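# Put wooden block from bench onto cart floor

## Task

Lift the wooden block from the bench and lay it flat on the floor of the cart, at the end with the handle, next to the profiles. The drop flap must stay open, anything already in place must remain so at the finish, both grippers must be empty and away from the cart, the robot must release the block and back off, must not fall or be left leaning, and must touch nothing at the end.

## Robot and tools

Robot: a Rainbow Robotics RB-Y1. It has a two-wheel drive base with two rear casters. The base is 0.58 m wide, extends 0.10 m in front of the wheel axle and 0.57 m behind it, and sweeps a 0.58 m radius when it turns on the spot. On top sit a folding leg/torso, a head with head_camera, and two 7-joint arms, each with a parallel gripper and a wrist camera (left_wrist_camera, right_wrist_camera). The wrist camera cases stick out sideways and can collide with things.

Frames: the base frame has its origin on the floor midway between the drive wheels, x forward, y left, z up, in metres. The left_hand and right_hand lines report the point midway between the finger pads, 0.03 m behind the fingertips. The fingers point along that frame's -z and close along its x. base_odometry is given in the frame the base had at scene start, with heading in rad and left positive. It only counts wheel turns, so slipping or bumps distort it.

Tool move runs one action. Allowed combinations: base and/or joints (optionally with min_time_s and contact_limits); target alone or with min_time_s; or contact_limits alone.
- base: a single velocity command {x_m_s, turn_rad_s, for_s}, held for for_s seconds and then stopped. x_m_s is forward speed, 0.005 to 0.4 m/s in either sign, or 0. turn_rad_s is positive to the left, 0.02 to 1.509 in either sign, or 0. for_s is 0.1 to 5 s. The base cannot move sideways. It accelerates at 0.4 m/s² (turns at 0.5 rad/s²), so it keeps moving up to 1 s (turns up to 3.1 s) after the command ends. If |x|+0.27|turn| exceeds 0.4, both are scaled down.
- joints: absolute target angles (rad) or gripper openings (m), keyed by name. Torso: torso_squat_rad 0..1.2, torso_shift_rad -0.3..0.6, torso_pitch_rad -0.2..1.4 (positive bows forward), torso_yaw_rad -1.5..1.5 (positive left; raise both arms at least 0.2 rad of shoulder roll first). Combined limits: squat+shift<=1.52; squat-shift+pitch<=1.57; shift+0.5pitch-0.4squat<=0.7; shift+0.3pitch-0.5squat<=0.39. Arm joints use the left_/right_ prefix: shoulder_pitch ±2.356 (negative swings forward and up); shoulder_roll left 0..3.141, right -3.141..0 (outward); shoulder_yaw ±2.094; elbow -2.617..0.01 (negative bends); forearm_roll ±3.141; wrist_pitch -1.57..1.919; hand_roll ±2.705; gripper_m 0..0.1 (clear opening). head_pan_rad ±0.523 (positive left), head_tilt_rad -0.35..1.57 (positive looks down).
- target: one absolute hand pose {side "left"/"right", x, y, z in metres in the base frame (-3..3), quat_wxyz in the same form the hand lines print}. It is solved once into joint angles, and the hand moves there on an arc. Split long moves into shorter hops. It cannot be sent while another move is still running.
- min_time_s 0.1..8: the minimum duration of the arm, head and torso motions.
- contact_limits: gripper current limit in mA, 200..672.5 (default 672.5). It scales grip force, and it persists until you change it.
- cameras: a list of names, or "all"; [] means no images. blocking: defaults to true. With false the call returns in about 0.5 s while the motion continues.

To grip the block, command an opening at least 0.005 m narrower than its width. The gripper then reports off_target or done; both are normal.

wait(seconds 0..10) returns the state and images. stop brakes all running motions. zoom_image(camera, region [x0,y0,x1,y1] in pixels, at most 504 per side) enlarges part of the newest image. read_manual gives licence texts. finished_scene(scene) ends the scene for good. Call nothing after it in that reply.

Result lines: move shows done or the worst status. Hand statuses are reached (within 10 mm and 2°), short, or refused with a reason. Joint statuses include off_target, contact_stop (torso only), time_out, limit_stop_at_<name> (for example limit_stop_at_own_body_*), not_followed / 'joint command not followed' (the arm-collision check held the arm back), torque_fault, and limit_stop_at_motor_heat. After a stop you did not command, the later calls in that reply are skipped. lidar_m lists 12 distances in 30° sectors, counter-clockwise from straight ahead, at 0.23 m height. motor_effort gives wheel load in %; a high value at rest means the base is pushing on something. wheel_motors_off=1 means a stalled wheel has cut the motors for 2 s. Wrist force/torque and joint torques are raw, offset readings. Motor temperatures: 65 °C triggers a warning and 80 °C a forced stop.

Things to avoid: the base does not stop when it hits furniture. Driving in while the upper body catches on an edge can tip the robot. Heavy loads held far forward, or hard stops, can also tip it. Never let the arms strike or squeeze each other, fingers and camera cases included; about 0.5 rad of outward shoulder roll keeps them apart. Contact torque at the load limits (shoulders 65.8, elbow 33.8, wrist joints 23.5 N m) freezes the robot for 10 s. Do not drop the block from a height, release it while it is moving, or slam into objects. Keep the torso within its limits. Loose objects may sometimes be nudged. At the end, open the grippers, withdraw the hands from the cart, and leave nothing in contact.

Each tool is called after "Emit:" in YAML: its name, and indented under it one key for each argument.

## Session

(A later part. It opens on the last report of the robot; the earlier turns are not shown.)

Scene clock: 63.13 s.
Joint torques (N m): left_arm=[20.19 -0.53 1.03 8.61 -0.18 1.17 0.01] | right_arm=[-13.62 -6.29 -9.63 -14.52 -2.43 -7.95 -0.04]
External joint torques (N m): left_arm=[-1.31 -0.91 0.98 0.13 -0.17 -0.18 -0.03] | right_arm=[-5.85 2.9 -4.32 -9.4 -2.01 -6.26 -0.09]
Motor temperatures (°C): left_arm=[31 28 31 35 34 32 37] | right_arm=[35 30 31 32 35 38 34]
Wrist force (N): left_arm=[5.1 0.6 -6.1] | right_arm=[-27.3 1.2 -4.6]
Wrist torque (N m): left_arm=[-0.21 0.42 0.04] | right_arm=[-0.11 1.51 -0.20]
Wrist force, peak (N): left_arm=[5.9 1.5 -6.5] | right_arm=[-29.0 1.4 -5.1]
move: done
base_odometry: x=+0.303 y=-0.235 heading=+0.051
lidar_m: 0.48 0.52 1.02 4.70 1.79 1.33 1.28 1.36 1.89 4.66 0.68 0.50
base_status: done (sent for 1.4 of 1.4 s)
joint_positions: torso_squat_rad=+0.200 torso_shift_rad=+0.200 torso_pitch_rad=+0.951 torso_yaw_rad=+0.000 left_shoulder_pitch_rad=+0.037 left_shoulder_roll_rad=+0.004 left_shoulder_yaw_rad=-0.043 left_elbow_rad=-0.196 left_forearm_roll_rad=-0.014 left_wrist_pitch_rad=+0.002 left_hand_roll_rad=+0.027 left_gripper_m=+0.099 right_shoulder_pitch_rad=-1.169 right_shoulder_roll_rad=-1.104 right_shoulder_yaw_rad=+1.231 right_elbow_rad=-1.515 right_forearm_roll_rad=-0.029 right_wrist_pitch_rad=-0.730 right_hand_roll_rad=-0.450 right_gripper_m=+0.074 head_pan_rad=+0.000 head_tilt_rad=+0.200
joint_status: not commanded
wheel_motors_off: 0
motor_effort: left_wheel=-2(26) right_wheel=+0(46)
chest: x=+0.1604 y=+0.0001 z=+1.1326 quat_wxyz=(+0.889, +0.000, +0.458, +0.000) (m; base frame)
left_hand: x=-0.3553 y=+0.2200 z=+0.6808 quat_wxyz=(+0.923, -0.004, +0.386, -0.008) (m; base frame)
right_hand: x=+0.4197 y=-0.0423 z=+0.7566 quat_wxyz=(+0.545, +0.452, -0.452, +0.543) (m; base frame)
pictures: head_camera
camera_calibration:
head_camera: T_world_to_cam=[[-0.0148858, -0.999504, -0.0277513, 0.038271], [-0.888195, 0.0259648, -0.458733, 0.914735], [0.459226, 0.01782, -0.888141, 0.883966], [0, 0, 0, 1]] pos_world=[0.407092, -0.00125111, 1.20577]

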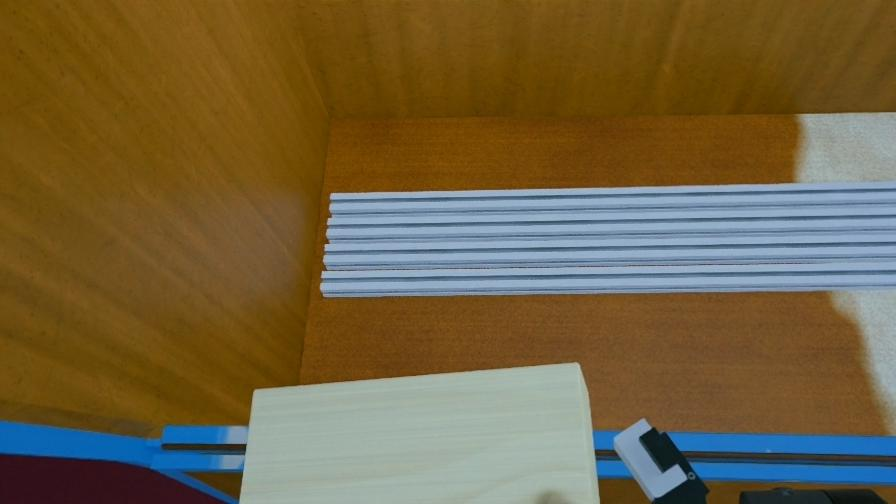

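Emit:
move:
  base: {"x_m_s":0.2,"for_s":1.55}
  joints: {"head_tilt_rad":0.7}
  cameras: []

Emit:
move:
  target: {"side":"right","x":0.37,"y":-0.01,"z":0.77,"quat_wxyz":[0.5963,0.3799,-0.3799,0.5963]}
  min_time_s: 2
  cameras: ["head_camera","right_wrist_camera"]

Scene clock: 67.47 s.
Joint torques (N m): left_arm=[19.58 -0.45 0.56 8.58 -0.04 1.21 -0.02] | right_arm=[-13.17 -6.41 -10.11 -14.35 -2.39 -7.92 -0.04]
External joint torques (N m): left_arm=[-1.93 -0.84 0.51 0.1 -0.03 -0.13 -0.06] | right_arm=[-5.4 2.78 -4.8 -9.23 -1.96 -6.21 -0.09]
Motor temperatures (°C): left_arm=[31 28 31 36 34 32 37] | right_arm=[35 30 31 32 35 39 34]
Wrist force (N): left_arm=[5.2 1.1 -6.2] | right_arm=[-27.8 0.9 -4.6]
Wrist torque (N m): left_arm=[-0.22 0.41 0.09] | right_arm=[-0.07 1.55 -0.18]
Wrist force, peak (N): left_arm=[5.8 1.2 -6.8] | right_arm=[-29.3 0.7 -5.2]
move: done
base_odometry: x=+0.616 y=-0.219 heading=+0.051
lidar_m: 0.17 0.18 0.25 1.54 2.24 1.65 1.60 1.68 2.35 0.65 0.25 0.18
base_status: done (sent for 1.57 of 1.57 s)
joint_positions: torso_squat_rad=+0.200 torso_shift_rad=+0.200 torso_pitch_rad=+0.951 torso_yaw_rad=+0.000 left_shoulder_pitch_rad=+0.037 left_shoulder_roll_rad=+0.004 left_shoulder_yaw_rad=-0.043 left_elbow_rad=-0.196 left_forearm_roll_rad=-0.014 left_wrist_pitch_rad=+0.002 left_hand_roll_rad=+0.027 left_gripper_m=+0.099 right_shoulder_pitch_rad=-1.169 right_shoulder_roll_rad=-1.104 right_shoulder_yaw_rad=+1.231 right_elbow_rad=-1.515 right_forearm_roll_rad=-0.029 right_wrist_pitch_rad=-0.730 right_hand_roll_rad=-0.450 right_gripper_m=+0.074 head_pan_rad=+0.000 head_tilt_rad=+0.700
joint_status: all done
wheel_motors_off: 0
motor_effort: left_wheel=-1(22) right_wheel=+0(24)
chest: x=+0.1604 y=+0.0001 z=+1.1326 quat_wxyz=(+0.889, +0.000, +0.458, +0.000) (m; base frame)
left_hand: x=-0.3553 y=+0.2200 z=+0.6808 quat_wxyz=(+0.923, -0.004, +0.386, -0.008) (m; base frame)
right_hand: x=+0.4197 y=-0.0423 z=+0.7567 quat_wxyz=(+0.545, +0.452, -0.452, +0.543) (m; base frame)
pictures: none
No camera images: "cameras" was empty.

Scene clock: 69.80 s.
Joint torques (N m): left_arm=[20.06 -0.36 0.81 8.46 0.01 1.2 0.03] | right_arm=[-12.89 -4.19 -8.43 -18.06 -0.2 -7.15 -0.17]
External joint torques (N m): left_arm=[-1.44 -0.75 0.76 -0.02 0.03 -0.15 -0.01] | right_arm=[-6.16 3.61 -3.44 -11 -0.25 -5.61 -0.21]
Motor temperatures (°C): left_arm=[31 28 31 36 34 32 37] | right_arm=[35 30 31 32 35 39 34]
Wrist force (N): left_arm=[6.2 1.7 -5.9] | right_arm=[-25.6 1.1 -11.5]
Wrist torque (N m): left_arm=[-0.32 0.55 0.06] | right_arm=[-0.04 1.40 -0.17]
Wrist force, peak (N): left_arm=[6.0 0.9 -6.7] | right_arm=[-28.5 0.2 -7.1]
move: done
base_odometry: x=+0.616 y=-0.219 heading=+0.051
lidar_m: 0.16 0.18 0.26 1.54 2.24 1.65 1.59 1.68 2.34 0.65 0.25 0.18
base_status: not commanded
joint_positions: torso_squat_rad=+0.200 torso_shift_rad=+0.200 torso_pitch_rad=+0.951 torso_yaw_rad=+0.000 left_shoulder_pitch_rad=+0.037 left_shoulder_roll_rad=+0.004 left_shoulder_yaw_rad=-0.043 left_elbow_rad=-0.196 left_forearm_roll_rad=-0.014 left_wrist_pitch_rad=+0.002 left_hand_roll_rad=+0.027 left_gripper_m=+0.099 right_shoulder_pitch_rad=-1.198 right_shoulder_roll_rad=-1.212 right_shoulder_yaw_rad=+1.329 right_elbow_rad=-1.979 right_forearm_roll_rad=+0.031 right_wrist_pitch_rad=-0.137 right_hand_roll_rad=-0.499 right_gripper_m=+0.074 head_pan_rad=+0.000 head_tilt_rad=+0.700
joint_status: all done
wheel_motors_off: 0
motor_effort: left_wheel=-1(1) right_wheel=+0(3)
chest: x=+0.1604 y=+0.0001 z=+1.1326 quat_wxyz=(+0.889, +0.000, +0.458, +0.000) (m; base frame)
left_hand: x=-0.3553 y=+0.2200 z=+0.6808 quat_wxyz=(+0.923, -0.004, +0.386, -0.008) (m; base frame)
right_hand: x=+0.3700 y=-0.0117 z=+0.7683 quat_wxyz=(+0.598, +0.379, -0.380, +0.596) (m; base frame)
right_hand_status: reached (checked arc, planned for 2.0 s): 2 mm and 0.2 deg off.
pictures: head_camera, right_wrist_camera
camera_calibration:
head_camera: T_world_to_cam=[[-0.0264636, -0.999502, -0.0172163, 0.0292018], [-0.999393, 0.0260625, 0.0231186, 0.35901], [-0.0226584, 0.0178176, -0.999584, 1.18317], [0, 0, 0, 1]] pos_world=[0.386374, -0.00125081, 1.17489]
right_wrist_camera: T_world_to_cam=[[0.0277611, -0.400809, -0.915741, 0.687358], [-0.862396, -0.472842, 0.180814, 0.201704], [-0.505473, 0.784712, -0.358782, 0.544002], [0, 0, 0, 1]] pos_world=[0.429845, -0.0560114, 0.788149]

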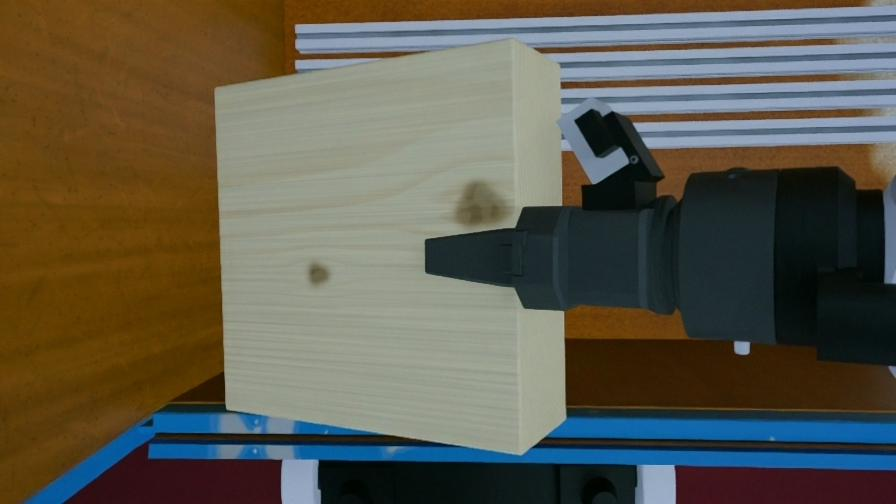

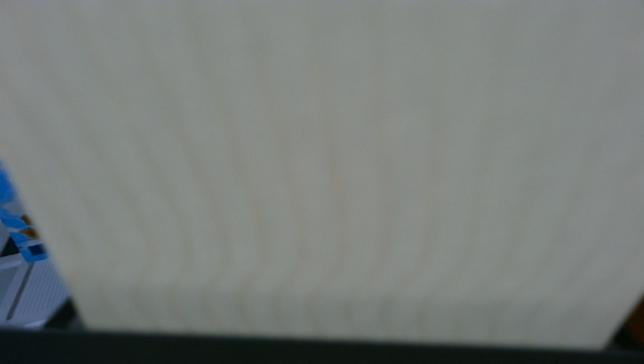

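Emit:
move:
  target: {"side":"right","x":0.36,"y":-0.015,"z":0.72,"quat_wxyz":[0.5963,0.3799,-0.3799,0.5963]}
  min_time_s: 1.2
  cameras: ["head_camera"]

Emit:
move:
  target: {"side":"right","x":0.36,"y":-0.015,"z":0.68,"quat_wxyz":[0.5963,0.3799,-0.3799,0.5963]}
  min_time_s: 1.2
  cameras: ["head_camera"]

Scene clock: 85.80 s.
Joint torques (N m): left_arm=[19.85 -0.56 0.6 8.6 -0.15 1.29 0] | right_arm=[-9.6 -0.98 -9.38 -16.47 -0.53 -7.26 0.26]
External joint torques (N m): left_arm=[-1.65 -0.94 0.55 0.13 -0.13 -0.06 -0.04] | right_arm=[-3.6 6.29 -5.04 -9.72 -0.5 -5.67 0.22]
Motor temperatures (°C): left_arm=[31 28 31 36 34 32 37] | right_arm=[34 30 31 33 35 39 34]
Wrist force (N): left_arm=[5.4 1.3 -6.4] | right_arm=[-25.6 0.9 -11.4]
Wrist torque (N m): left_arm=[-0.29 0.44 0.08] | right_arm=[-0.09 1.36 -0.17]
Wrist force, peak (N): left_arm=[6.2 1.2 -6.4] | right_arm=[-27.2 0.2 -11.5]
move: done
base_odometry: x=+0.616 y=-0.219 heading=+0.051
lidar_m: 0.17 0.18 0.25 1.53 2.23 1.65 1.60 1.69 2.34 0.65 0.25 0.18
base_status: not commanded
joint_positions: torso_squat_rad=+0.200 torso_shift_rad=+0.200 torso_pitch_rad=+0.951 torso_yaw_rad=+0.000 left_shoulder_pitch_rad=+0.037 left_shoulder_roll_rad=+0.004 left_shoulder_yaw_rad=-0.043 left_elbow_rad=-0.196 left_forearm_roll_rad=-0.014 left_wrist_pitch_rad=+0.002 left_hand_roll_rad=+0.027 left_gripper_m=+0.099 right_shoulder_pitch_rad=-1.124 right_shoulder_roll_rad=-1.098 right_shoulder_yaw_rad=+1.312 right_elbow_rad=-1.768 right_forearm_roll_rad=+0.053 right_wrist_pitch_rad=-0.245 right_hand_roll_rad=-0.434 right_gripper_m=+0.074 head_pan_rad=+0.000 head_tilt_rad=+0.700
joint_status: all done
wheel_motors_off: 0
motor_effort: left_wheel=+0(1) right_wheel=+0(2)
chest: x=+0.1604 y=+0.0001 z=+1.1326 quat_wxyz=(+0.889, +0.000, +0.458, +0.000) (m; base frame)
left_hand: x=-0.3553 y=+0.2200 z=+0.6808 quat_wxyz=(+0.923, -0.004, +0.386, -0.008) (m; base frame)
right_hand: x=+0.3597 y=-0.0169 z=+0.7185 quat_wxyz=(+0.599, +0.378, -0.377, +0.597) (m; base frame)
right_hand_status: reached (checked arc, planned for 1.2 s): 2 mm and 0.5 deg off.
pictures: head_camera
camera_calibration:
head_camera: T_world_to_cam=[[-0.0264636, -0.999502, -0.0172163, 0.0292018], [-0.999393, 0.0260625, 0.0231186, 0.35901], [-0.0226584, 0.0178176, -0.999584, 1.18317], [0, 0, 0, 1]] pos_world=[0.386374, -0.00125081, 1.17489]

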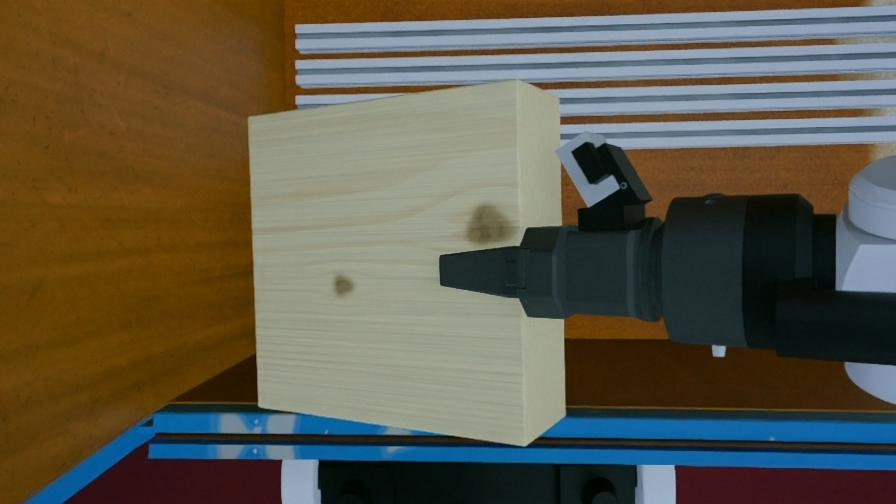

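Scene clock: 87.33 s.
Joint torques (N m): left_arm=[19.99 -0.68 0.83 8.49 -0.12 1.15 0.08] | right_arm=[-9.48 -0.36 -8.89 -15.44 -0.75 -7.42 0.36]
External joint torques (N m): left_arm=[-1.51 -1.07 0.78 0.02 -0.1 -0.19 0.04] | right_arm=[-3.51 6.23 -4.97 -9.25 -0.66 -5.81 0.31]
Motor temperatures (°C): left_arm=[31 28 31 36 34 32 37] | right_arm=[34 30 31 33 35 39 34]
Wrist force (N): left_arm=[5.6 1.2 -5.5] | right_arm=[-25.3 0.6 -11.6]
Wrist torque (N m): left_arm=[-0.28 0.42 0.05] | right_arm=[-0.15 1.40 -0.15]
Wrist force, peak (N): left_arm=[6.5 1.1 -6.8] | right_arm=[-27.3 0.3 -11.8]
move: done
base_odometry: x=+0.616 y=-0.219 heading=+0.051
lidar_m: 0.17 0.17 0.25 1.54 2.24 1.65 1.59 1.69 2.35 0.66 0.23 0.18
base_status: not commanded
joint_positions: torso_squat_rad=+0.200 torso_shift_rad=+0.200 torso_pitch_rad=+0.951 torso_yaw_rad=+0.000 left_shoulder_pitch_rad=+0.037 left_shoulder_roll_rad=+0.004 left_shoulder_yaw_rad=-0.043 left_elbow_rad=-0.196 left_forearm_roll_rad=-0.014 left_wrist_pitch_rad=+0.002 left_hand_roll_rad=+0.027 left_gripper_m=+0.099 right_shoulder_pitch_rad=-1.110 right_shoulder_roll_rad=-0.985 right_shoulder_yaw_rad=+1.310 right_elbow_rad=-1.553 right_forearm_roll_rad=+0.061 right_wrist_pitch_rad=-0.354 right_hand_roll_rad=-0.400 right_gripper_m=+0.074 head_pan_rad=+0.000 head_tilt_rad=+0.700
joint_status: all done
wheel_motors_off: 0
motor_effort: left_wheel=+0(1) right_wheel=+0(3)
chest: x=+0.1604 y=+0.0001 z=+1.1326 quat_wxyz=(+0.889, +0.000, +0.458, +0.000) (m; base frame)
left_hand: x=-0.3553 y=+0.2200 z=+0.6808 quat_wxyz=(+0.923, -0.004, +0.386, -0.008) (m; base frame)
right_hand: x=+0.3597 y=-0.0168 z=+0.6786 quat_wxyz=(+0.598, +0.378, -0.378, +0.597) (m; base frame)
right_hand_status: reached (checked arc, planned for 1.2 s): 2 mm and 0.4 deg off.
pictures: head_camera
camera_calibration:
head_camera: T_world_to_cam=[[-0.0264636, -0.999502, -0.0172163, 0.0292018], [-0.999393, 0.0260625, 0.0231186, 0.35901], [-0.0226584, 0.0178176, -0.999584, 1.18317], [0, 0, 0, 1]] pos_world=[0.386374, -0.00125081, 1.17489]

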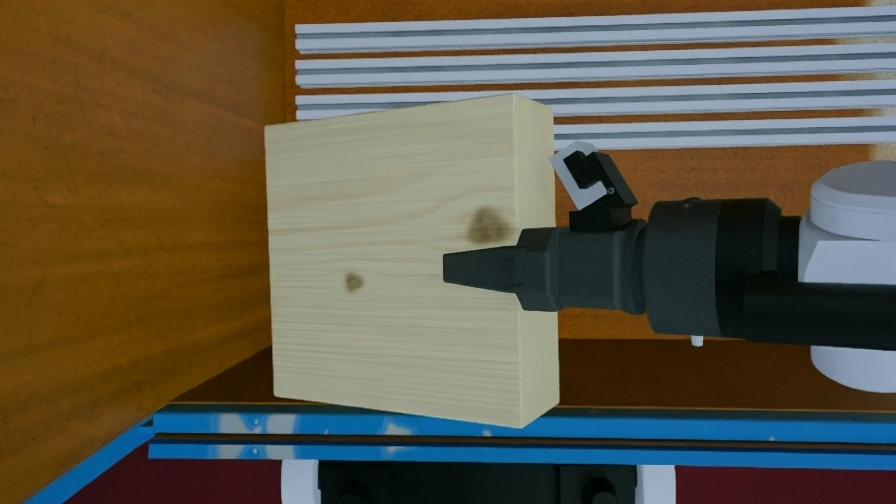

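Emit:
move:
  target: {"side":"right","x":0.36,"y":-0.015,"z":0.65,"quat_wxyz":[0.5963,0.3799,-0.3799,0.5963]}
  min_time_s: 1.2
  cameras: ["head_camera"]

Emit:
move:
  target: {"side":"right","x":0.36,"y":-0.015,"z":0.63,"quat_wxyz":[0.5963,0.3799,-0.3799,0.5963]}
  min_time_s: 1.2
  cameras: ["head_camera"]

Scene clock: 90.13 s.
Joint torques (N m): left_arm=[19.92 -0.48 0.7 8.53 -0.08 1.16 0.07] | right_arm=[-9.03 0.39 -8.43 -14.55 -1.04 -7.49 0.3]
External joint torques (N m): left_arm=[-1.58 -0.87 0.65 0.05 -0.07 -0.18 0.03] | right_arm=[-3.04 6.34 -4.87 -8.92 -0.89 -5.86 0.25]
Motor temperatures (°C): left_arm=[31 28 31 36 34 32 37] | right_arm=[34 30 31 33 35 39 34]
Wrist force (N): left_arm=[5.2 0.9 -5.6] | right_arm=[-25.2 1.1 -11.7]
Wrist torque (N m): left_arm=[-0.20 0.44 0.04] | right_arm=[-0.05 1.41 -0.19]
Wrist force, peak (N): left_arm=[5.8 1.8 -6.7] | right_arm=[-27.0 0.7 -10.7]
move: done
base_odometry: x=+0.616 y=-0.219 heading=+0.051
lidar_m: 0.17 0.17 0.26 1.54 2.23 1.65 1.59 1.69 2.34 0.66 0.24 0.18
base_status: not commanded
joint_positions: torso_squat_rad=+0.200 torso_shift_rad=+0.200 torso_pitch_rad=+0.951 torso_yaw_rad=+0.000 left_shoulder_pitch_rad=+0.037 left_shoulder_roll_rad=+0.004 left_shoulder_yaw_rad=-0.043 left_elbow_rad=-0.196 left_forearm_roll_rad=-0.014 left_wrist_pitch_rad=+0.002 left_hand_roll_rad=+0.027 left_gripper_m=+0.099 right_shoulder_pitch_rad=-1.107 right_shoulder_roll_rad=-0.890 right_shoulder_yaw_rad=+1.309 right_elbow_rad=-1.366 right_forearm_roll_rad=+0.064 right_wrist_pitch_rad=-0.450 right_hand_roll_rad=-0.375 right_gripper_m=+0.074 head_pan_rad=+0.000 head_tilt_rad=+0.700
joint_status: all done
wheel_motors_off: 0
motor_effort: left_wheel=-1(2) right_wheel=+0(2)
chest: x=+0.1604 y=+0.0001 z=+1.1326 quat_wxyz=(+0.889, +0.000, +0.458, +0.000) (m; base frame)
left_hand: x=-0.3553 y=+0.2200 z=+0.6808 quat_wxyz=(+0.923, -0.004, +0.386, -0.008) (m; base frame)
right_hand: x=+0.3597 y=-0.0168 z=+0.6486 quat_wxyz=(+0.598, +0.378, -0.378, +0.597) (m; base frame)
right_hand_status: reached (checked arc, planned for 1.2 s): 2 mm and 0.4 deg off.
pictures: head_camera
camera_calibration:
head_camera: T_world_to_cam=[[-0.0264636, -0.999502, -0.0172163, 0.0292018], [-0.999393, 0.0260625, 0.0231186, 0.35901], [-0.0226584, 0.0178176, -0.999584, 1.18317], [0, 0, 0, 1]] pos_world=[0.386374, -0.00125081, 1.17489]

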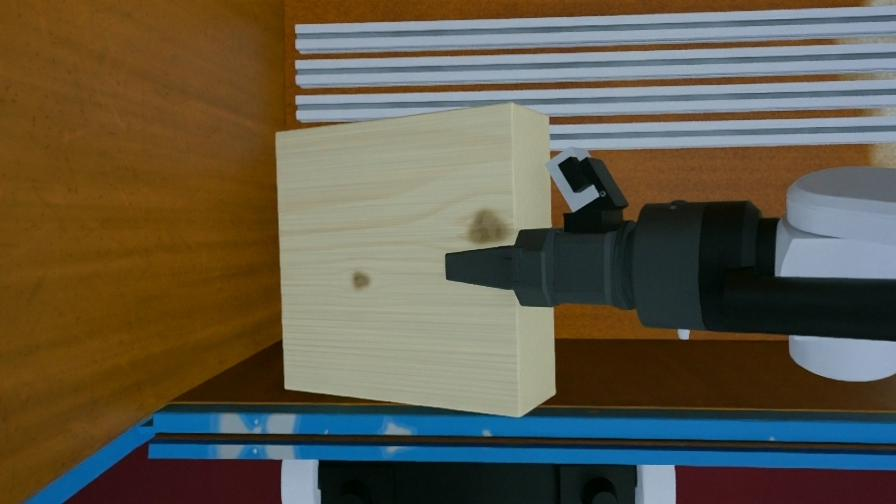

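Scene clock: 91.67 s.
Joint torques (N m): left_arm=[20.04 -0.39 1.24 8.52 -0.04 1.22 0.04] | right_arm=[-11.85 0.8 -7.57 -13.61 -1.12 -7.66 0.35]
External joint torques (N m): left_arm=[-1.46 -0.77 1.19 0.04 -0.02 -0.13 0] | right_arm=[-5.83 6.24 -4.31 -8.46 -0.93 -6.02 0.3]
Motor temperatures (°C): left_arm=[31 28 31 36 34 32 37] | right_arm=[34 30 31 33 35 39 34]
Wrist force (N): left_arm=[5.5 0.9 -5.9] | right_arm=[-25.7 1.0 -11.6]
Wrist torque (N m): left_arm=[-0.23 0.43 0.04] | right_arm=[-0.08 1.35 -0.14]
Wrist force, peak (N): left_arm=[6.1 1.9 -6.0] | right_arm=[-26.3 0.0 -11.3]
move: done
base_odometry: x=+0.616 y=-0.219 heading=+0.051
lidar_m: 0.16 0.18 0.26 1.54 2.23 1.67 1.59 1.69 2.33 0.65 0.25 0.18
base_status: not commanded
joint_positions: torso_squat_rad=+0.200 torso_shift_rad=+0.200 torso_pitch_rad=+0.951 torso_yaw_rad=+0.000 left_shoulder_pitch_rad=+0.037 left_shoulder_roll_rad=+0.004 left_shoulder_yaw_rad=-0.043 left_elbow_rad=-0.196 left_forearm_roll_rad=-0.014 left_wrist_pitch_rad=+0.002 left_hand_roll_rad=+0.027 left_gripper_m=+0.099 right_shoulder_pitch_rad=-1.109 right_shoulder_roll_rad=-0.818 right_shoulder_yaw_rad=+1.309 right_elbow_rad=-1.223 right_forearm_roll_rad=+0.066 right_wrist_pitch_rad=-0.524 right_hand_roll_rad=-0.359 right_gripper_m=+0.074 head_pan_rad=+0.000 head_tilt_rad=+0.700
joint_status: all done
wheel_motors_off: 0
motor_effort: left_wheel=-1(2) right_wheel=+1(2)
chest: x=+0.1604 y=+0.0001 z=+1.1326 quat_wxyz=(+0.889, +0.000, +0.458, +0.000) (m; base frame)
left_hand: x=-0.3553 y=+0.2200 z=+0.6808 quat_wxyz=(+0.923, -0.004, +0.386, -0.008) (m; base frame)
right_hand: x=+0.3594 y=-0.0170 z=+0.6285 quat_wxyz=(+0.598, +0.378, -0.378, +0.597) (m; base frame)
right_hand_status: reached (checked arc, planned for 1.2 s): 3 mm and 0.4 deg off.
pictures: head_camera
camera_calibration:
head_camera: T_world_to_cam=[[-0.0264636, -0.999502, -0.0172163, 0.0292018], [-0.999393, 0.0260625, 0.0231186, 0.35901], [-0.0226584, 0.0178176, -0.999584, 1.18317], [0, 0, 0, 1]] pos_world=[0.386374, -0.00125081, 1.17489]

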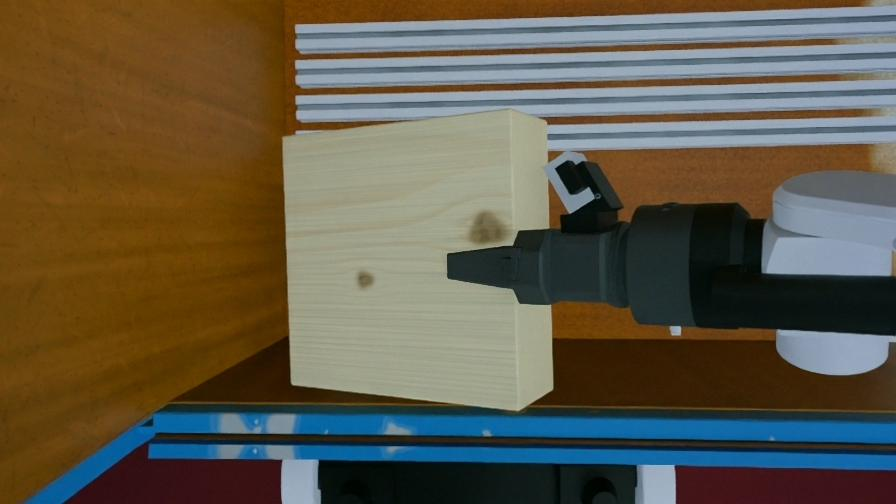

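Emit:
move:
  joints: {"torso_squat_rad":0.5,"torso_shift_rad":0.226}
  min_time_s: 2.5
  cameras: ["head_camera"]

Scene clock: 96.47 s.
Joint torques (N m): left_arm=[19.88 -0.69 0.73 8.53 -0.03 1.23 -0.01] | right_arm=[-11.93 1.07 -7.71 -13.61 -1.34 -7.55 0.36]
External joint torques (N m): left_arm=[-1.62 -1.08 0.68 0.05 -0.01 -0.11 -0.04] | right_arm=[-5.9 6.51 -4.44 -8.46 -1.15 -5.91 0.31]
Motor temperatures (°C): left_arm=[31 28 31 36 34 32 37] | right_arm=[34 30 31 33 35 39 34]
Wrist force (N): left_arm=[5.4 0.9 -5.3] | right_arm=[-25.5 0.5 -11.6]
Wrist torque (N m): left_arm=[-0.24 0.44 0.05] | right_arm=[-0.07 1.41 -0.20]
Wrist force, peak (N): left_arm=[5.9 2.2 -6.9] | right_arm=[-26.2 0.5 -11.9]
move: done
base_odometry: x=+0.616 y=-0.219 heading=+0.051
lidar_m: 0.16 0.18 0.25 1.54 2.25 1.66 1.60 1.69 2.34 0.66 0.25 0.17
base_status: not commanded
joint_positions: torso_squat_rad=+0.500 torso_shift_rad=+0.226 torso_pitch_rad=+0.951 torso_yaw_rad=+0.000 left_shoulder_pitch_rad=+0.037 left_shoulder_roll_rad=+0.004 left_shoulder_yaw_rad=-0.043 left_elbow_rad=-0.196 left_forearm_roll_rad=-0.014 left_wrist_pitch_rad=+0.002 left_hand_roll_rad=+0.027 left_gripper_m=+0.099 right_shoulder_pitch_rad=-1.109 right_shoulder_roll_rad=-0.818 right_shoulder_yaw_rad=+1.309 right_elbow_rad=-1.223 right_forearm_roll_rad=+0.066 right_wrist_pitch_rad=-0.524 right_hand_roll_rad=-0.359 right_gripper_m=+0.074 head_pan_rad=+0.000 head_tilt_rad=+0.700
joint_status: all done
wheel_motors_off: 0
motor_effort: left_wheel=-1(2) right_wheel=+2(5)
chest: x=+0.1616 y=+0.0001 z=+1.0590 quat_wxyz=(+0.889, +0.000, +0.458, +0.000) (m; base frame)
left_hand: x=-0.3539 y=+0.2200 z=+0.6071 quat_wxyz=(+0.923, -0.004, +0.386, -0.008) (m; base frame)
right_hand: x=+0.3608 y=-0.0170 z=+0.5549 quat_wxyz=(+0.598, +0.378, -0.378, +0.597) (m; base frame)
pictures: head_camera
camera_calibration:
head_camera: T_world_to_cam=[[-0.0264604, -0.999502, -0.0172218, 0.0279713], [-0.999398, 0.0260627, 0.0229188, 0.362132], [-0.0224585, 0.0178179, -0.999589, 1.10956], [0, 0, 0, 1]] pos_world=[0.387573, -0.00125082, 1.10129]

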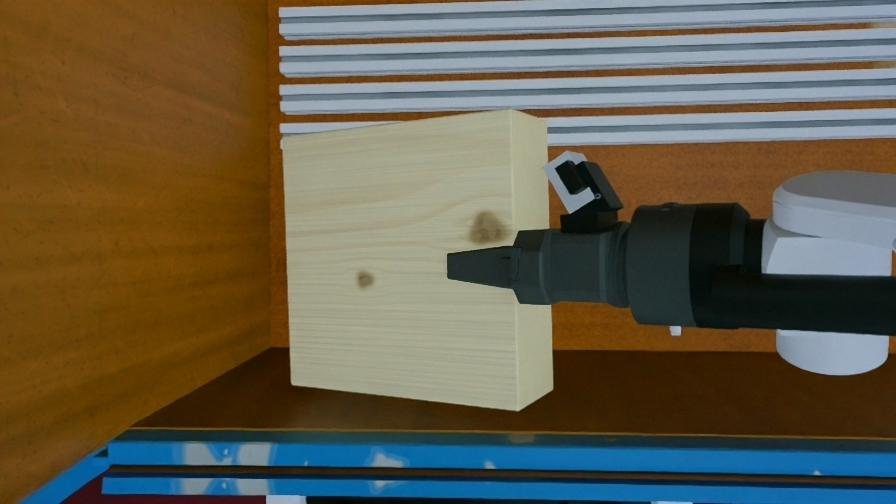

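Emit:
move:
  joints: {"torso_squat_rad":0.7,"torso_shift_rad":0.259}
  min_time_s: 2.2
  cameras: ["head_camera"]

Scene clock: 99.97 s.
Joint torques (N m): left_arm=[19.92 -0.47 0.89 8.47 -0.04 1.11 0.04] | right_arm=[-11.88 0.87 -7.78 -13.55 -1.18 -7.42 0.3]
External joint torques (N m): left_arm=[-1.57 -0.85 0.84 -0.01 -0.02 -0.23 0.01] | right_arm=[-5.86 6.31 -4.51 -8.4 -0.99 -5.78 0.26]
Motor temperatures (°C): left_arm=[31 28 31 36 34 32 37] | right_arm=[34 30 31 33 35 39 34]
Wrist force (N): left_arm=[4.5 1.5 -6.2] | right_arm=[-25.5 0.9 -11.3]
Wrist torque (N m): left_arm=[-0.29 0.35 0.01] | right_arm=[-0.11 1.40 -0.17]
Wrist force, peak (N): left_arm=[6.5 1.0 -6.6] | right_arm=[-26.1 0.4 -11.6]
move: done
base_odometry: x=+0.616 y=-0.219 heading=+0.051
lidar_m: 0.16 0.18 0.25 1.54 2.23 1.66 1.59 1.69 2.34 0.65 0.24 0.18
base_status: not commanded
joint_positions: torso_squat_rad=+0.700 torso_shift_rad=+0.259 torso_pitch_rad=+0.951 torso_yaw_rad=+0.000 left_shoulder_pitch_rad=+0.037 left_shoulder_roll_rad=+0.004 left_shoulder_yaw_rad=-0.043 left_elbow_rad=-0.196 left_forearm_roll_rad=-0.014 left_wrist_pitch_rad=+0.002 left_hand_roll_rad=+0.027 left_gripper_m=+0.099 right_shoulder_pitch_rad=-1.109 right_shoulder_roll_rad=-0.818 right_shoulder_yaw_rad=+1.309 right_elbow_rad=-1.223 right_forearm_roll_rad=+0.066 right_wrist_pitch_rad=-0.524 right_hand_roll_rad=-0.359 right_gripper_m=+0.074 head_pan_rad=+0.000 head_tilt_rad=+0.700
joint_status: all done
wheel_motors_off: 0
motor_effort: left_wheel=-1(2) right_wheel=+1(4)
chest: x=+0.1611 y=+0.0001 z=+0.9779 quat_wxyz=(+0.889, +0.000, +0.458, +0.000) (m; base frame)
left_hand: x=-0.3545 y=+0.2200 z=+0.5259 quat_wxyz=(+0.923, -0.004, +0.386, -0.008) (m; base frame)
right_hand: x=+0.3602 y=-0.0170 z=+0.4738 quat_wxyz=(+0.598, +0.378, -0.378, +0.597) (m; base frame)
pictures: head_camera
camera_calibration:
head_camera: T_world_to_cam=[[-0.0264604, -0.999502, -0.0172218, 0.0265587], [-0.999398, 0.0260627, 0.0229188, 0.363391], [-0.0224585, 0.0178179, -0.999589, 1.02848], [0, 0, 0, 1]] pos_world=[0.386973, -0.00125082, 1.02019]

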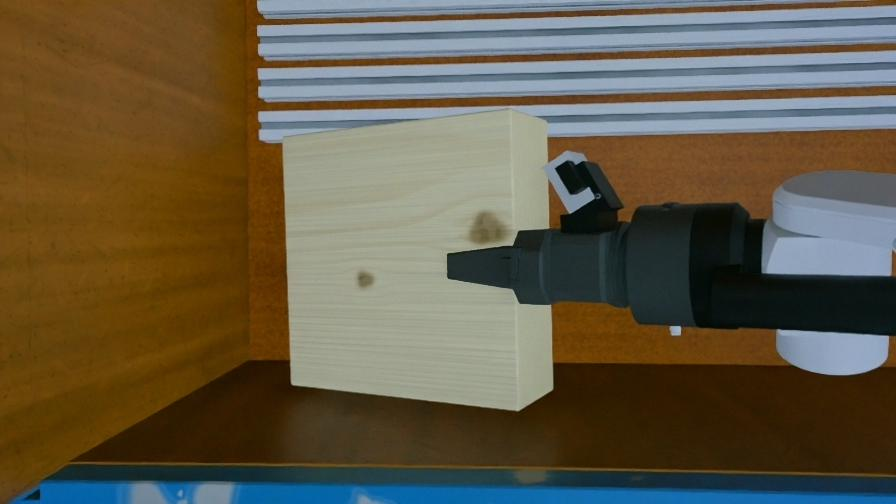

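Emit:
move:
  target: {"side":"right","x":0.363,"y":-0.017,"z":0.435,"quat_wxyz":[0.5963,0.3799,-0.3799,0.5963]}
  min_time_s: 1.3
  cameras: ["head_camera"]

Emit:
move:
  target: {"side":"right","x":0.363,"y":-0.017,"z":0.415,"quat_wxyz":[0.5963,0.3799,-0.3799,0.5963]}
  min_time_s: 1.2
  cameras: ["head_camera","right_wrist_camera"]

Scene clock: 107.27 s.
Joint torques (N m): left_arm=[20.14 -0.2 0.69 8.62 -0.09 1.14 -0.02] | right_arm=[-11.89 1.1 -6.55 -11.18 -1.55 -7.64 0.33]
External joint torques (N m): left_arm=[-1.36 -0.58 0.64 0.14 -0.07 -0.2 -0.06] | right_arm=[-5.57 5.24 -4.04 -7.45 -1.26 -5.99 0.29]
Motor temperatures (°C): left_arm=[31 28 31 36 34 32 37] | right_arm=[34 30 31 32 35 39 34]
Wrist force (N): left_arm=[5.8 1.3 -5.9] | right_arm=[-25.0 0.2 -11.7]
Wrist torque (N m): left_arm=[-0.23 0.48 0.06] | right_arm=[-0.03 1.42 -0.17]
Wrist force, peak (N): left_arm=[6.2 0.4 -6.8] | right_arm=[-27.8 0.2 -10.2]
move: done
base_odometry: x=+0.616 y=-0.219 heading=+0.051
lidar_m: 0.16 0.17 0.27 1.54 2.24 1.65 1.59 1.69 2.34 0.66 0.25 0.17
base_status: not commanded
joint_positions: torso_squat_rad=+0.700 torso_shift_rad=+0.259 torso_pitch_rad=+0.951 torso_yaw_rad=+0.000 left_shoulder_pitch_rad=+0.037 left_shoulder_roll_rad=+0.004 left_shoulder_yaw_rad=-0.043 left_elbow_rad=-0.196 left_forearm_roll_rad=-0.014 left_wrist_pitch_rad=+0.002 left_hand_roll_rad=+0.027 left_gripper_m=+0.099 right_shoulder_pitch_rad=-1.132 right_shoulder_roll_rad=-0.641 right_shoulder_yaw_rad=+1.309 right_elbow_rad=-0.851 right_forearm_roll_rad=+0.067 right_wrist_pitch_rad=-0.718 right_hand_roll_rad=-0.327 right_gripper_m=+0.074 head_pan_rad=+0.000 head_tilt_rad=+0.700
joint_status: all done
wheel_motors_off: 0
motor_effort: left_wheel=+0(1) right_wheel=+1(2)
chest: x=+0.1611 y=+0.0001 z=+0.9779 quat_wxyz=(+0.889, +0.000, +0.458, +0.000) (m; base frame)
left_hand: x=-0.3545 y=+0.2200 z=+0.5259 quat_wxyz=(+0.923, -0.004, +0.386, -0.008) (m; base frame)
right_hand: x=+0.3624 y=-0.0189 z=+0.4338 quat_wxyz=(+0.598, +0.378, -0.378, +0.597) (m; base frame)
right_hand_status: reached (checked arc, planned for 1.3 s): 2 mm and 0.4 deg off.
pictures: head_camera
camera_calibration:
head_camera: T_world_to_cam=[[-0.0264566, -0.999503, -0.017122, 0.0264557], [-0.999398, 0.0260612, 0.0229162, 0.363394], [-0.0224586, 0.017718, -0.999591, 1.02848], [0, 0, 0, 1]] pos_world=[0.386973, -0.00125057, 1.02019]

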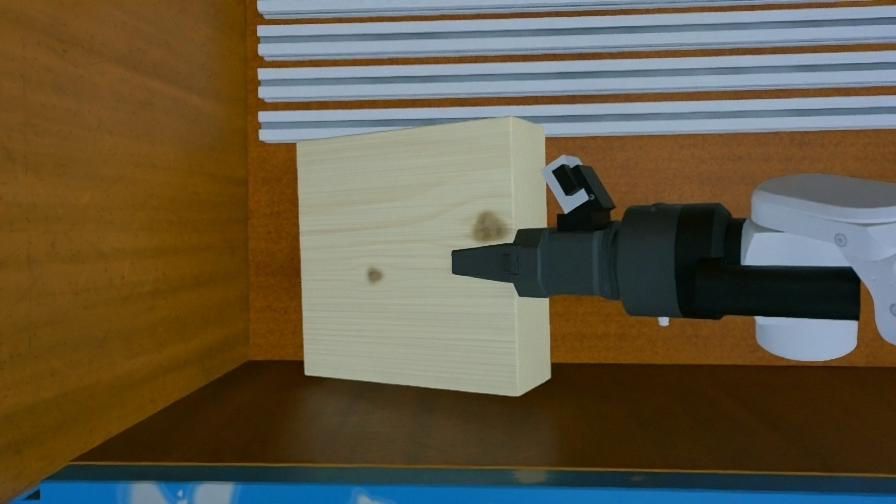

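Scene clock: 108.80 s.
Joint torques (N m): left_arm=[19.86 -0.47 0.5 8.62 -0.16 1.22 -0.02] | right_arm=[-12.23 2.78 -5.04 -9.41 -1.88 -7.6 0.3]
External joint torques (N m): left_arm=[-1.63 -0.85 0.45 0.14 -0.15 -0.13 -0.06] | right_arm=[-5.72 5.84 -3.12 -6.7 -1.54 -5.96 0.26]
Motor temperatures (°C): left_arm=[31 28 31 36 34 32 37] | right_arm=[34 30 31 32 35 39 34]
Wrist force (N): left_arm=[5.0 1.4 -5.1] | right_arm=[-25.3 0.8 -12.1]
Wrist torque (N m): left_arm=[-0.31 0.37 0.05] | right_arm=[-0.06 1.39 -0.16]
Wrist force, peak (N): left_arm=[5.9 1.5 -6.6] | right_arm=[-27.2 -0.1 -11.1]
move: done
base_odometry: x=+0.616 y=-0.219 heading=+0.051
lidar_m: 0.17 0.18 0.26 1.54 2.22 1.66 1.60 1.69 2.34 0.65 0.24 0.18
base_status: not commanded
joint_positions: torso_squat_rad=+0.700 torso_shift_rad=+0.259 torso_pitch_rad=+0.951 torso_yaw_rad=+0.000 left_shoulder_pitch_rad=+0.037 left_shoulder_roll_rad=+0.004 left_shoulder_yaw_rad=-0.043 left_elbow_rad=-0.196 left_forearm_roll_rad=-0.014 left_wrist_pitch_rad=+0.002 left_hand_roll_rad=+0.027 left_gripper_m=+0.099 right_shoulder_pitch_rad=-1.153 right_shoulder_roll_rad=-0.515 right_shoulder_yaw_rad=+1.307 right_elbow_rad=-0.593 right_forearm_roll_rad=+0.066 right_wrist_pitch_rad=-0.840 right_hand_roll_rad=-0.307 right_gripper_m=+0.074 head_pan_rad=+0.000 head_tilt_rad=+0.700
joint_status: all done
wheel_motors_off: 0
motor_effort: left_wheel=+0(2) right_wheel=+1(3)
chest: x=+0.1610 y=+0.0001 z=+0.9779 quat_wxyz=(+0.889, +0.000, +0.458, +0.000) (m; base frame)
left_hand: x=-0.3545 y=+0.2200 z=+0.5259 quat_wxyz=(+0.923, -0.004, +0.386, -0.008) (m; base frame)
right_hand: x=+0.3622 y=-0.0189 z=+0.4146 quat_wxyz=(+0.600, +0.375, -0.376, +0.598) (m; base frame)
right_hand_status: reached (checked arc, planned for 1.2 s): 2 mm and 0.9 deg off.
pictures: head_camera, right_wrist_camera
camera_calibration:
head_camera: T_world_to_cam=[[-0.026455, -0.999503, -0.0171248, 0.0264579], [-0.9994, 0.0260613, 0.0228163, 0.363496], [-0.0223586, 0.0177181, -0.999593, 1.02844], [0, 0, 0, 1]] pos_world=[0.386973, -0.00125057, 1.02019]
right_wrist_camera: T_world_to_cam=[[0.0281436, -0.412329, -0.9106, 0.358335], [-0.862848, -0.469946, 0.186128, 0.253537], [-0.504679, 0.780472, -0.369003, 0.422786], [0, 0, 0, 1]] pos_world=[0.422051, -0.0630722, 0.435119]

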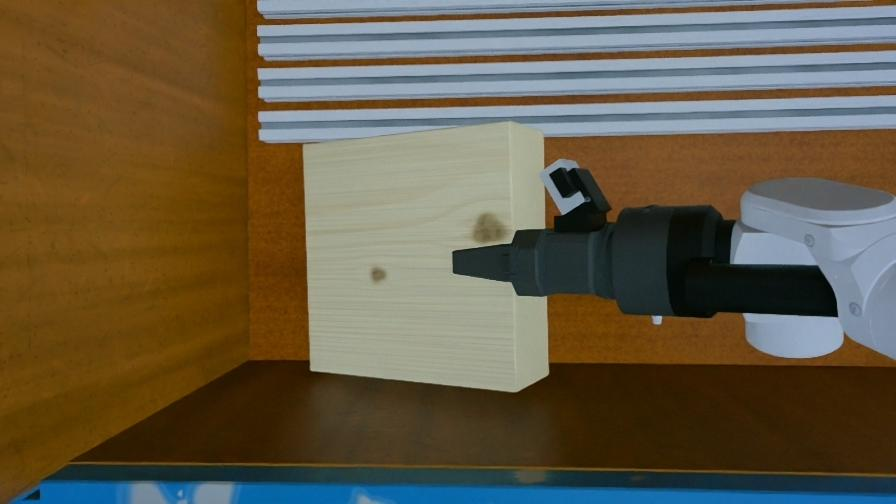

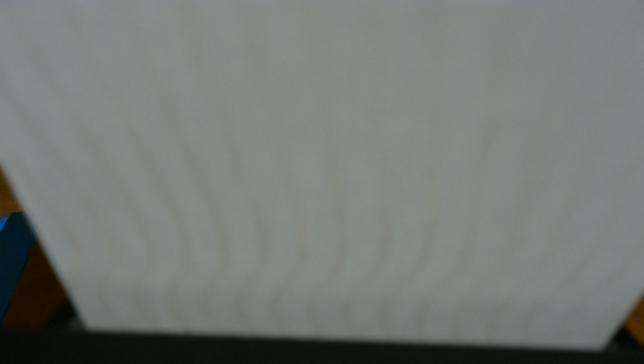

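Emit:
move:
  target: {"side":"right","x":0.363,"y":-0.017,"z":0.487,"quat_wxyz":[0.5963,0.3799,-0.3799,0.5963]}
  min_time_s: 1.2
  cameras: []

Emit:
move:
  joints: {"torso_squat_rad":0.85,"torso_shift_rad":0.282}
  min_time_s: 1.8
  cameras: []

Emit:
move:
  target: {"side":"right","x":0.363,"y":-0.02,"z":0.403,"quat_wxyz":[0.5963,0.3799,-0.3799,0.5963]}
  min_time_s: 1.2
  cameras: ["head_camera"]

Scene clock: 116.07 s.
Joint torques (N m): left_arm=[19.9 -0.45 0.94 8.43 -0.05 1.16 -0.01] | right_arm=[-10.09 -0.11 -6.95 -14.96 -1.42 -7.68 0]
External joint torques (N m): left_arm=[-1.6 -0.83 0.89 -0.04 -0.03 -0.18 -0.05] | right_arm=[-4.01 5.75 -3.48 -9.6 -1.23 -5.99 -0.04]
Motor temperatures (°C): left_arm=[31 28 31 36 34 32 37] | right_arm=[34 30 31 32 35 39 34]
Wrist force (N): left_arm=[5.8 1.5 -6.1] | right_arm=[-25.3 1.0 -11.1]
Wrist torque (N m): left_arm=[-0.33 0.48 0.05] | right_arm=[-0.10 1.32 -0.17]
Wrist force, peak (N): left_arm=[6.4 1.5 -6.6] | right_arm=[-31.4 0.6 -12.0]
move: done
base_odometry: x=+0.616 y=-0.219 heading=+0.051
lidar_m: 0.15 0.19 0.25 1.54 2.24 1.66 1.60 1.69 2.33 0.66 0.24 0.17
base_status: not commanded
joint_positions: torso_squat_rad=+0.700 torso_shift_rad=+0.259 torso_pitch_rad=+0.951 torso_yaw_rad=+0.000 left_shoulder_pitch_rad=+0.037 left_shoulder_roll_rad=+0.004 left_shoulder_yaw_rad=-0.043 left_elbow_rad=-0.196 left_forearm_roll_rad=-0.014 left_wrist_pitch_rad=+0.002 left_hand_roll_rad=+0.027 left_gripper_m=+0.099 right_shoulder_pitch_rad=-1.110 right_shoulder_roll_rad=-0.862 right_shoulder_yaw_rad=+1.306 right_elbow_rad=-1.296 right_forearm_roll_rad=+0.070 right_wrist_pitch_rad=-0.497 right_hand_roll_rad=-0.375 right_gripper_m=+0.074 head_pan_rad=+0.000 head_tilt_rad=+0.700
joint_status: all done
wheel_motors_off: 0
motor_effort: left_wheel=-1(5) right_wheel=+1(3)
chest: x=+0.1610 y=+0.0001 z=+0.9779 quat_wxyz=(+0.889, +0.000, +0.458, +0.000) (m; base frame)
left_hand: x=-0.3545 y=+0.2200 z=+0.5259 quat_wxyz=(+0.923, -0.004, +0.386, -0.008) (m; base frame)
right_hand: x=+0.3628 y=-0.0190 z=+0.4856 quat_wxyz=(+0.597, +0.380, -0.379, +0.597) (m; base frame)
right_hand_status: reached (checked arc, planned for 1.2 s): 2 mm and 0.1 deg off.
pictures: none
No camera images: "cameras" was empty.

Scene clock: 118.17 s.
Joint torques (N m): left_arm=[19.91 -0.53 0.67 8.36 -0.03 1.21 0.02] | right_arm=[-10.39 -0.38 -6.99 -14.89 -1.54 -7.53 -0.09]
External joint torques (N m): left_arm=[-1.59 -0.91 0.62 -0.12 -0.02 -0.14 -0.02] | right_arm=[-4.31 5.48 -3.52 -9.54 -1.35 -5.9 -0.14]
Motor temperatures (°C): left_arm=[31 28 31 36 34 32 37] | right_arm=[34 30 31 32 35 39 34]
Wrist force (N): left_arm=[5.9 1.3 -6.7] | right_arm=[-25.5 0.6 -11.0]
Wrist torque (N m): left_arm=[-0.29 0.48 0.03] | right_arm=[-0.07 1.41 -0.13]
Wrist force, peak (N): left_arm=[5.9 1.3 -6.7] | right_arm=[-26.0 0.5 -11.9]
move: done
base_odometry: x=+0.616 y=-0.219 heading=+0.051
lidar_m: 0.16 0.17 0.26 1.55 2.24 1.66 1.60 1.68 2.33 0.65 0.25 0.18
base_status: not commanded
joint_positions: torso_squat_rad=+0.850 torso_shift_rad=+0.282 torso_pitch_rad=+0.951 torso_yaw_rad=+0.000 left_shoulder_pitch_rad=+0.037 left_shoulder_roll_rad=+0.004 left_shoulder_yaw_rad=-0.043 left_elbow_rad=-0.196 left_forearm_roll_rad=-0.014 left_wrist_pitch_rad=+0.002 left_hand_roll_rad=+0.027 left_gripper_m=+0.099 right_shoulder_pitch_rad=-1.110 right_shoulder_roll_rad=-0.862 right_shoulder_yaw_rad=+1.306 right_elbow_rad=-1.296 right_forearm_roll_rad=+0.070 right_wrist_pitch_rad=-0.497 right_hand_roll_rad=-0.375 right_gripper_m=+0.074 head_pan_rad=+0.000 head_tilt_rad=+0.700
joint_status: all done
wheel_motors_off: 0
motor_effort: left_wheel=-1(2) right_wheel=+1(4)
chest: x=+0.1525 y=+0.0001 z=+0.9041 quat_wxyz=(+0.889, +0.000, +0.458, +0.000) (m; base frame)
left_hand: x=-0.3631 y=+0.2200 z=+0.4522 quat_wxyz=(+0.923, -0.004, +0.386, -0.008) (m; base frame)
right_hand: x=+0.3543 y=-0.0190 z=+0.4118 quat_wxyz=(+0.597, +0.380, -0.379, +0.597) (m; base frame)
pictures: none
No camera images: "cameras" was empty.

Scene clock: 119.70 s.
Joint torques (N m): left_arm=[19.89 -0.32 0.86 8.36 -0.14 1.21 0.02] | right_arm=[-10.7 -4.08 -5.01 -1.36 -1.5 2.17 -1.18]
External joint torques (N m): left_arm=[-1.6 -0.7 0.81 -0.11 -0.13 -0.13 -0.01] | right_arm=[-4.22 1.69 -1.52 3.67 -1.27 3.79 -1.23]
Motor temperatures (°C): left_arm=[31 28 31 36 34 32 37] | right_arm=[34 30 31 32 35 39 34]
Wrist force (N): left_arm=[5.1 1.5 -5.6] | right_arm=[-3.1 8.8 9.0]
Wrist torque (N m): left_arm=[-0.27 0.39 0.02] | right_arm=[0.56 -2.44 0.82]
Wrist force, peak (N): left_arm=[5.2 1.2 -7.1] | right_arm=[-26.4 0.8 -10.9]
move: done
base_odometry: x=+0.616 y=-0.219 heading=+0.051
lidar_m: 0.17 0.18 0.26 1.54 2.23 1.66 1.59 1.69 2.33 0.66 0.25 0.17
base_status: not commanded
joint_positions: torso_squat_rad=+0.850 torso_shift_rad=+0.282 torso_pitch_rad=+0.950 torso_yaw_rad=+0.000 left_shoulder_pitch_rad=+0.037 left_shoulder_roll_rad=+0.004 left_shoulder_yaw_rad=-0.043 left_elbow_rad=-0.196 left_forearm_roll_rad=-0.014 left_wrist_pitch_rad=+0.002 left_hand_roll_rad=+0.027 left_gripper_m=+0.099 right_shoulder_pitch_rad=-1.129 right_shoulder_roll_rad=-0.833 right_shoulder_yaw_rad=+1.309 right_elbow_rad=-1.222 right_forearm_roll_rad=+0.071 right_wrist_pitch_rad=-0.539 right_hand_roll_rad=-0.384 right_gripper_m=+0.074 head_pan_rad=+0.000 head_tilt_rad=+0.700
joint_status: all done
wheel_motors_off: 0
motor_effort: left_wheel=-1(2) right_wheel=+3(7)
chest: x=+0.1522 y=+0.0001 z=+0.9043 quat_wxyz=(+0.889, +0.000, +0.457, +0.000) (m; base frame)
left_hand: x=-0.3631 y=+0.2200 z=+0.4520 quat_wxyz=(+0.923, -0.004, +0.385, -0.008) (m; base frame)
right_hand: x=+0.3621 y=-0.0202 z=+0.4043 quat_wxyz=(+0.597, +0.379, -0.379, +0.597) (m; base frame)
right_hand_status: reached (checked arc, planned for 1.2 s): 2 mm and 0.2 deg off.
pictures: head_camera
camera_calibration:
head_camera: T_world_to_cam=[[-0.0265434, -0.999501, -0.0171404, 0.0250139], [-0.999413, 0.0261617, 0.0221201, 0.356939], [-0.0216607, 0.0177175, -0.999608, 0.954624], [0, 0, 0, 1]] pos_world=[0.378071, -0.00125027, 0.946783]

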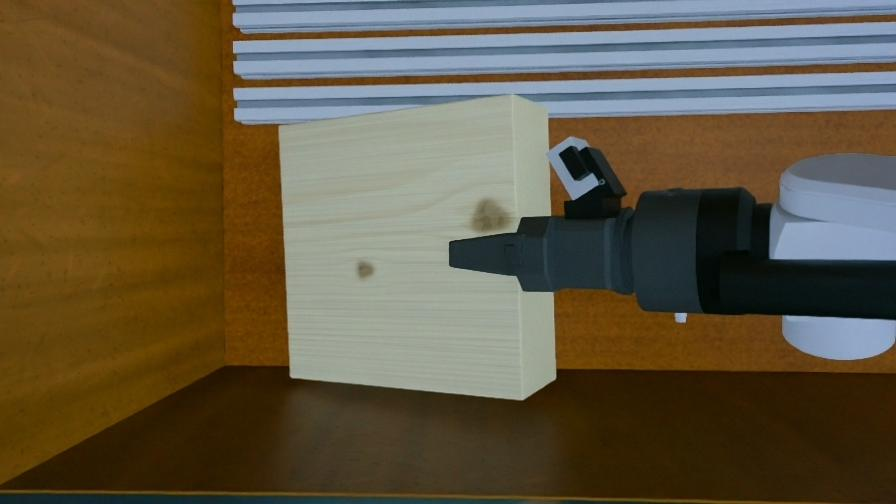

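Emit:
move:
  target: {"side":"right","x":0.363,"y":-0.034,"z":0.385,"quat_wxyz":[0.5684,0.4206,-0.4206,0.5684]}
  min_time_s: 1.2
  cameras: []

Emit:
move:
  target: {"side":"right","x":0.363,"y":-0.043,"z":0.365,"quat_wxyz":[0.5417,0.4545,-0.4545,0.5417]}
  min_time_s: 1.2
  cameras: ["head_camera"]

Scene clock: 125.60 s.
Joint torques (N m): left_arm=[19.97 -0.56 0.74 8.42 -0.18 1.25 -0.03] | right_arm=[-7.14 -1.42 -5.3 -6.7 -1.15 -4.98 0.11]
External joint torques (N m): left_arm=[-1.53 -0.94 0.69 -0.06 -0.17 -0.09 -0.07] | right_arm=[-0.81 3.59 -2.88 -3.67 -0.75 -3.23 0.06]
Motor temperatures (°C): left_arm=[32 28 31 36 34 32 37] | right_arm=[34 30 31 32 35 39 34]
Wrist force (N): left_arm=[5.5 1.4 -5.9] | right_arm=[-19.3 0.3 -5.0]
Wrist torque (N m): left_arm=[-0.26 0.46 0.03] | right_arm=[-0.18 0.11 -0.10]
Wrist force, peak (N): left_arm=[6.2 1.4 -6.7] | right_arm=[-30.2 -0.8 -10.7]
move: done
base_odometry: x=+0.616 y=-0.219 heading=+0.051
lidar_m: 0.16 0.18 0.25 1.54 2.23 1.65 1.60 1.68 2.34 0.66 0.25 0.18
base_status: not commanded
joint_positions: torso_squat_rad=+0.850 torso_shift_rad=+0.282 torso_pitch_rad=+0.950 torso_yaw_rad=+0.000 left_shoulder_pitch_rad=+0.037 left_shoulder_roll_rad=+0.004 left_shoulder_yaw_rad=-0.043 left_elbow_rad=-0.196 left_forearm_roll_rad=-0.014 left_wrist_pitch_rad=+0.002 left_hand_roll_rad=+0.027 left_gripper_m=+0.099 right_shoulder_pitch_rad=-1.127 right_shoulder_roll_rad=-0.642 right_shoulder_yaw_rad=+1.269 right_elbow_rad=-0.743 right_forearm_roll_rad=+0.053 right_wrist_pitch_rad=-0.958 right_hand_roll_rad=-0.311 right_gripper_m=+0.074 head_pan_rad=+0.000 head_tilt_rad=+0.700
joint_status: all done
wheel_motors_off: 0
motor_effort: left_wheel=-1(4) right_wheel=+2(4)
chest: x=+0.1523 y=+0.0000 z=+0.9042 quat_wxyz=(+0.889, +0.000, +0.457, +0.000) (m; base frame)
left_hand: x=-0.3631 y=+0.2200 z=+0.4521 quat_wxyz=(+0.923, -0.004, +0.386, -0.008) (m; base frame)
right_hand: x=+0.3627 y=-0.0348 z=+0.3848 quat_wxyz=(+0.571, +0.417, -0.418, +0.570) (m; base frame)
right_hand_status: reached (checked arc, planned for 1.2 s): 1 mm and 0.6 deg off.
pictures: none
No camera images: "cameras" was empty.

Scene clock: 127.13 s.
Joint torques (N m): left_arm=[19.39 -0.47 0.61 8.34 -0.13 1.24 -0.03] | right_arm=[-9.06 0.54 -3.28 -2.54 -0.77 -3.77 0.12]
External joint torques (N m): left_arm=[-2.1 -0.85 0.56 -0.13 -0.12 -0.1 -0.07] | right_arm=[-2.63 3.93 -2.05 -1.53 -0.31 -2.01 0.07]
Motor temperatures (°C): left_arm=[32 28 31 36 34 32 37] | right_arm=[34 30 31 32 35 39 34]
Wrist force (N): left_arm=[5.9 0.8 -6.5] | right_arm=[-16.6 0.8 -2.7]
Wrist torque (N m): left_arm=[-0.24 0.44 0.06] | right_arm=[-0.27 -0.48 0.03]
Wrist force, peak (N): left_arm=[6.1 1.2 -6.5] | right_arm=[-30.6 -1.4 -7.2]
move: short
base_odometry: x=+0.616 y=-0.219 heading=+0.051
lidar_m: 0.16 0.18 0.26 1.53 2.24 1.65 1.59 1.68 2.33 0.65 0.25 0.17
base_status: not commanded
joint_positions: torso_squat_rad=+0.850 torso_shift_rad=+0.282 torso_pitch_rad=+0.950 torso_yaw_rad=+0.000 left_shoulder_pitch_rad=+0.037 left_shoulder_roll_rad=+0.004 left_shoulder_yaw_rad=-0.043 left_elbow_rad=-0.196 left_forearm_roll_rad=-0.014 left_wrist_pitch_rad=+0.002 left_hand_roll_rad=+0.027 left_gripper_m=+0.099 right_shoulder_pitch_rad=-1.164 right_shoulder_roll_rad=-0.427 right_shoulder_yaw_rad=+1.254 right_elbow_rad=-0.267 right_forearm_roll_rad=+0.037 right_wrist_pitch_rad=-1.208 right_hand_roll_rad=-0.266 right_gripper_m=+0.078 head_pan_rad=+0.000 head_tilt_rad=+0.700
joint_status: all done
wheel_motors_off: 0
motor_effort: left_wheel=-1(4) right_wheel=+1(3)
chest: x=+0.1523 y=+0.0000 z=+0.9042 quat_wxyz=(+0.889, +0.000, +0.457, +0.000) (m; base frame)
left_hand: x=-0.3631 y=+0.2200 z=+0.4521 quat_wxyz=(+0.923, -0.004, +0.386, -0.008) (m; base frame)
right_hand: x=+0.3626 y=-0.0437 z=+0.3653 quat_wxyz=(+0.578, +0.408, -0.427, +0.562) (m; base frame)
right_hand_status: short (checked arc, as near as the solve gets, planned for 1.2 s): 1 mm and 7.8 deg off. The place is met; only the turn is off.
pictures: head_camera
camera_calibration:
head_camera: T_world_to_cam=[[-0.0264522, -0.999501, -0.0172357, 0.0250709], [-0.999409, 0.0260631, 0.0224192, 0.356859], [-0.0219588, 0.0178185, -0.9996, 0.954534], [0, 0, 0, 1]] pos_world=[0.378272, -0.00125082, 0.946584]

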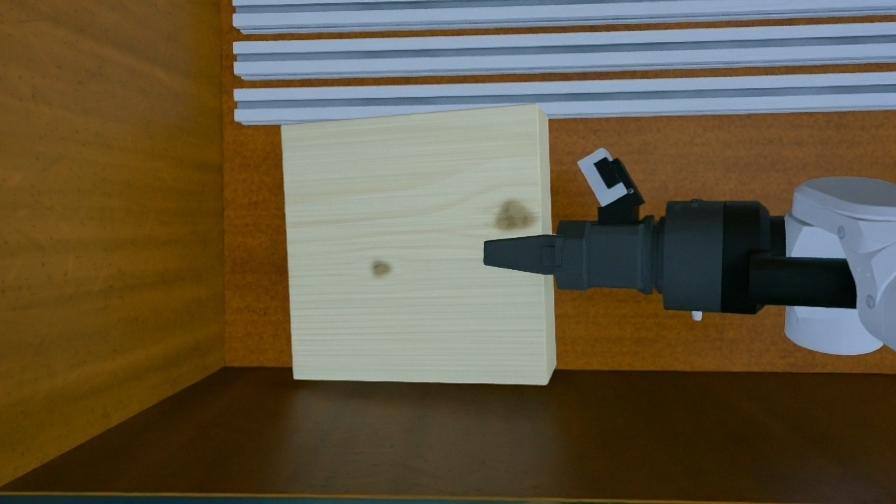

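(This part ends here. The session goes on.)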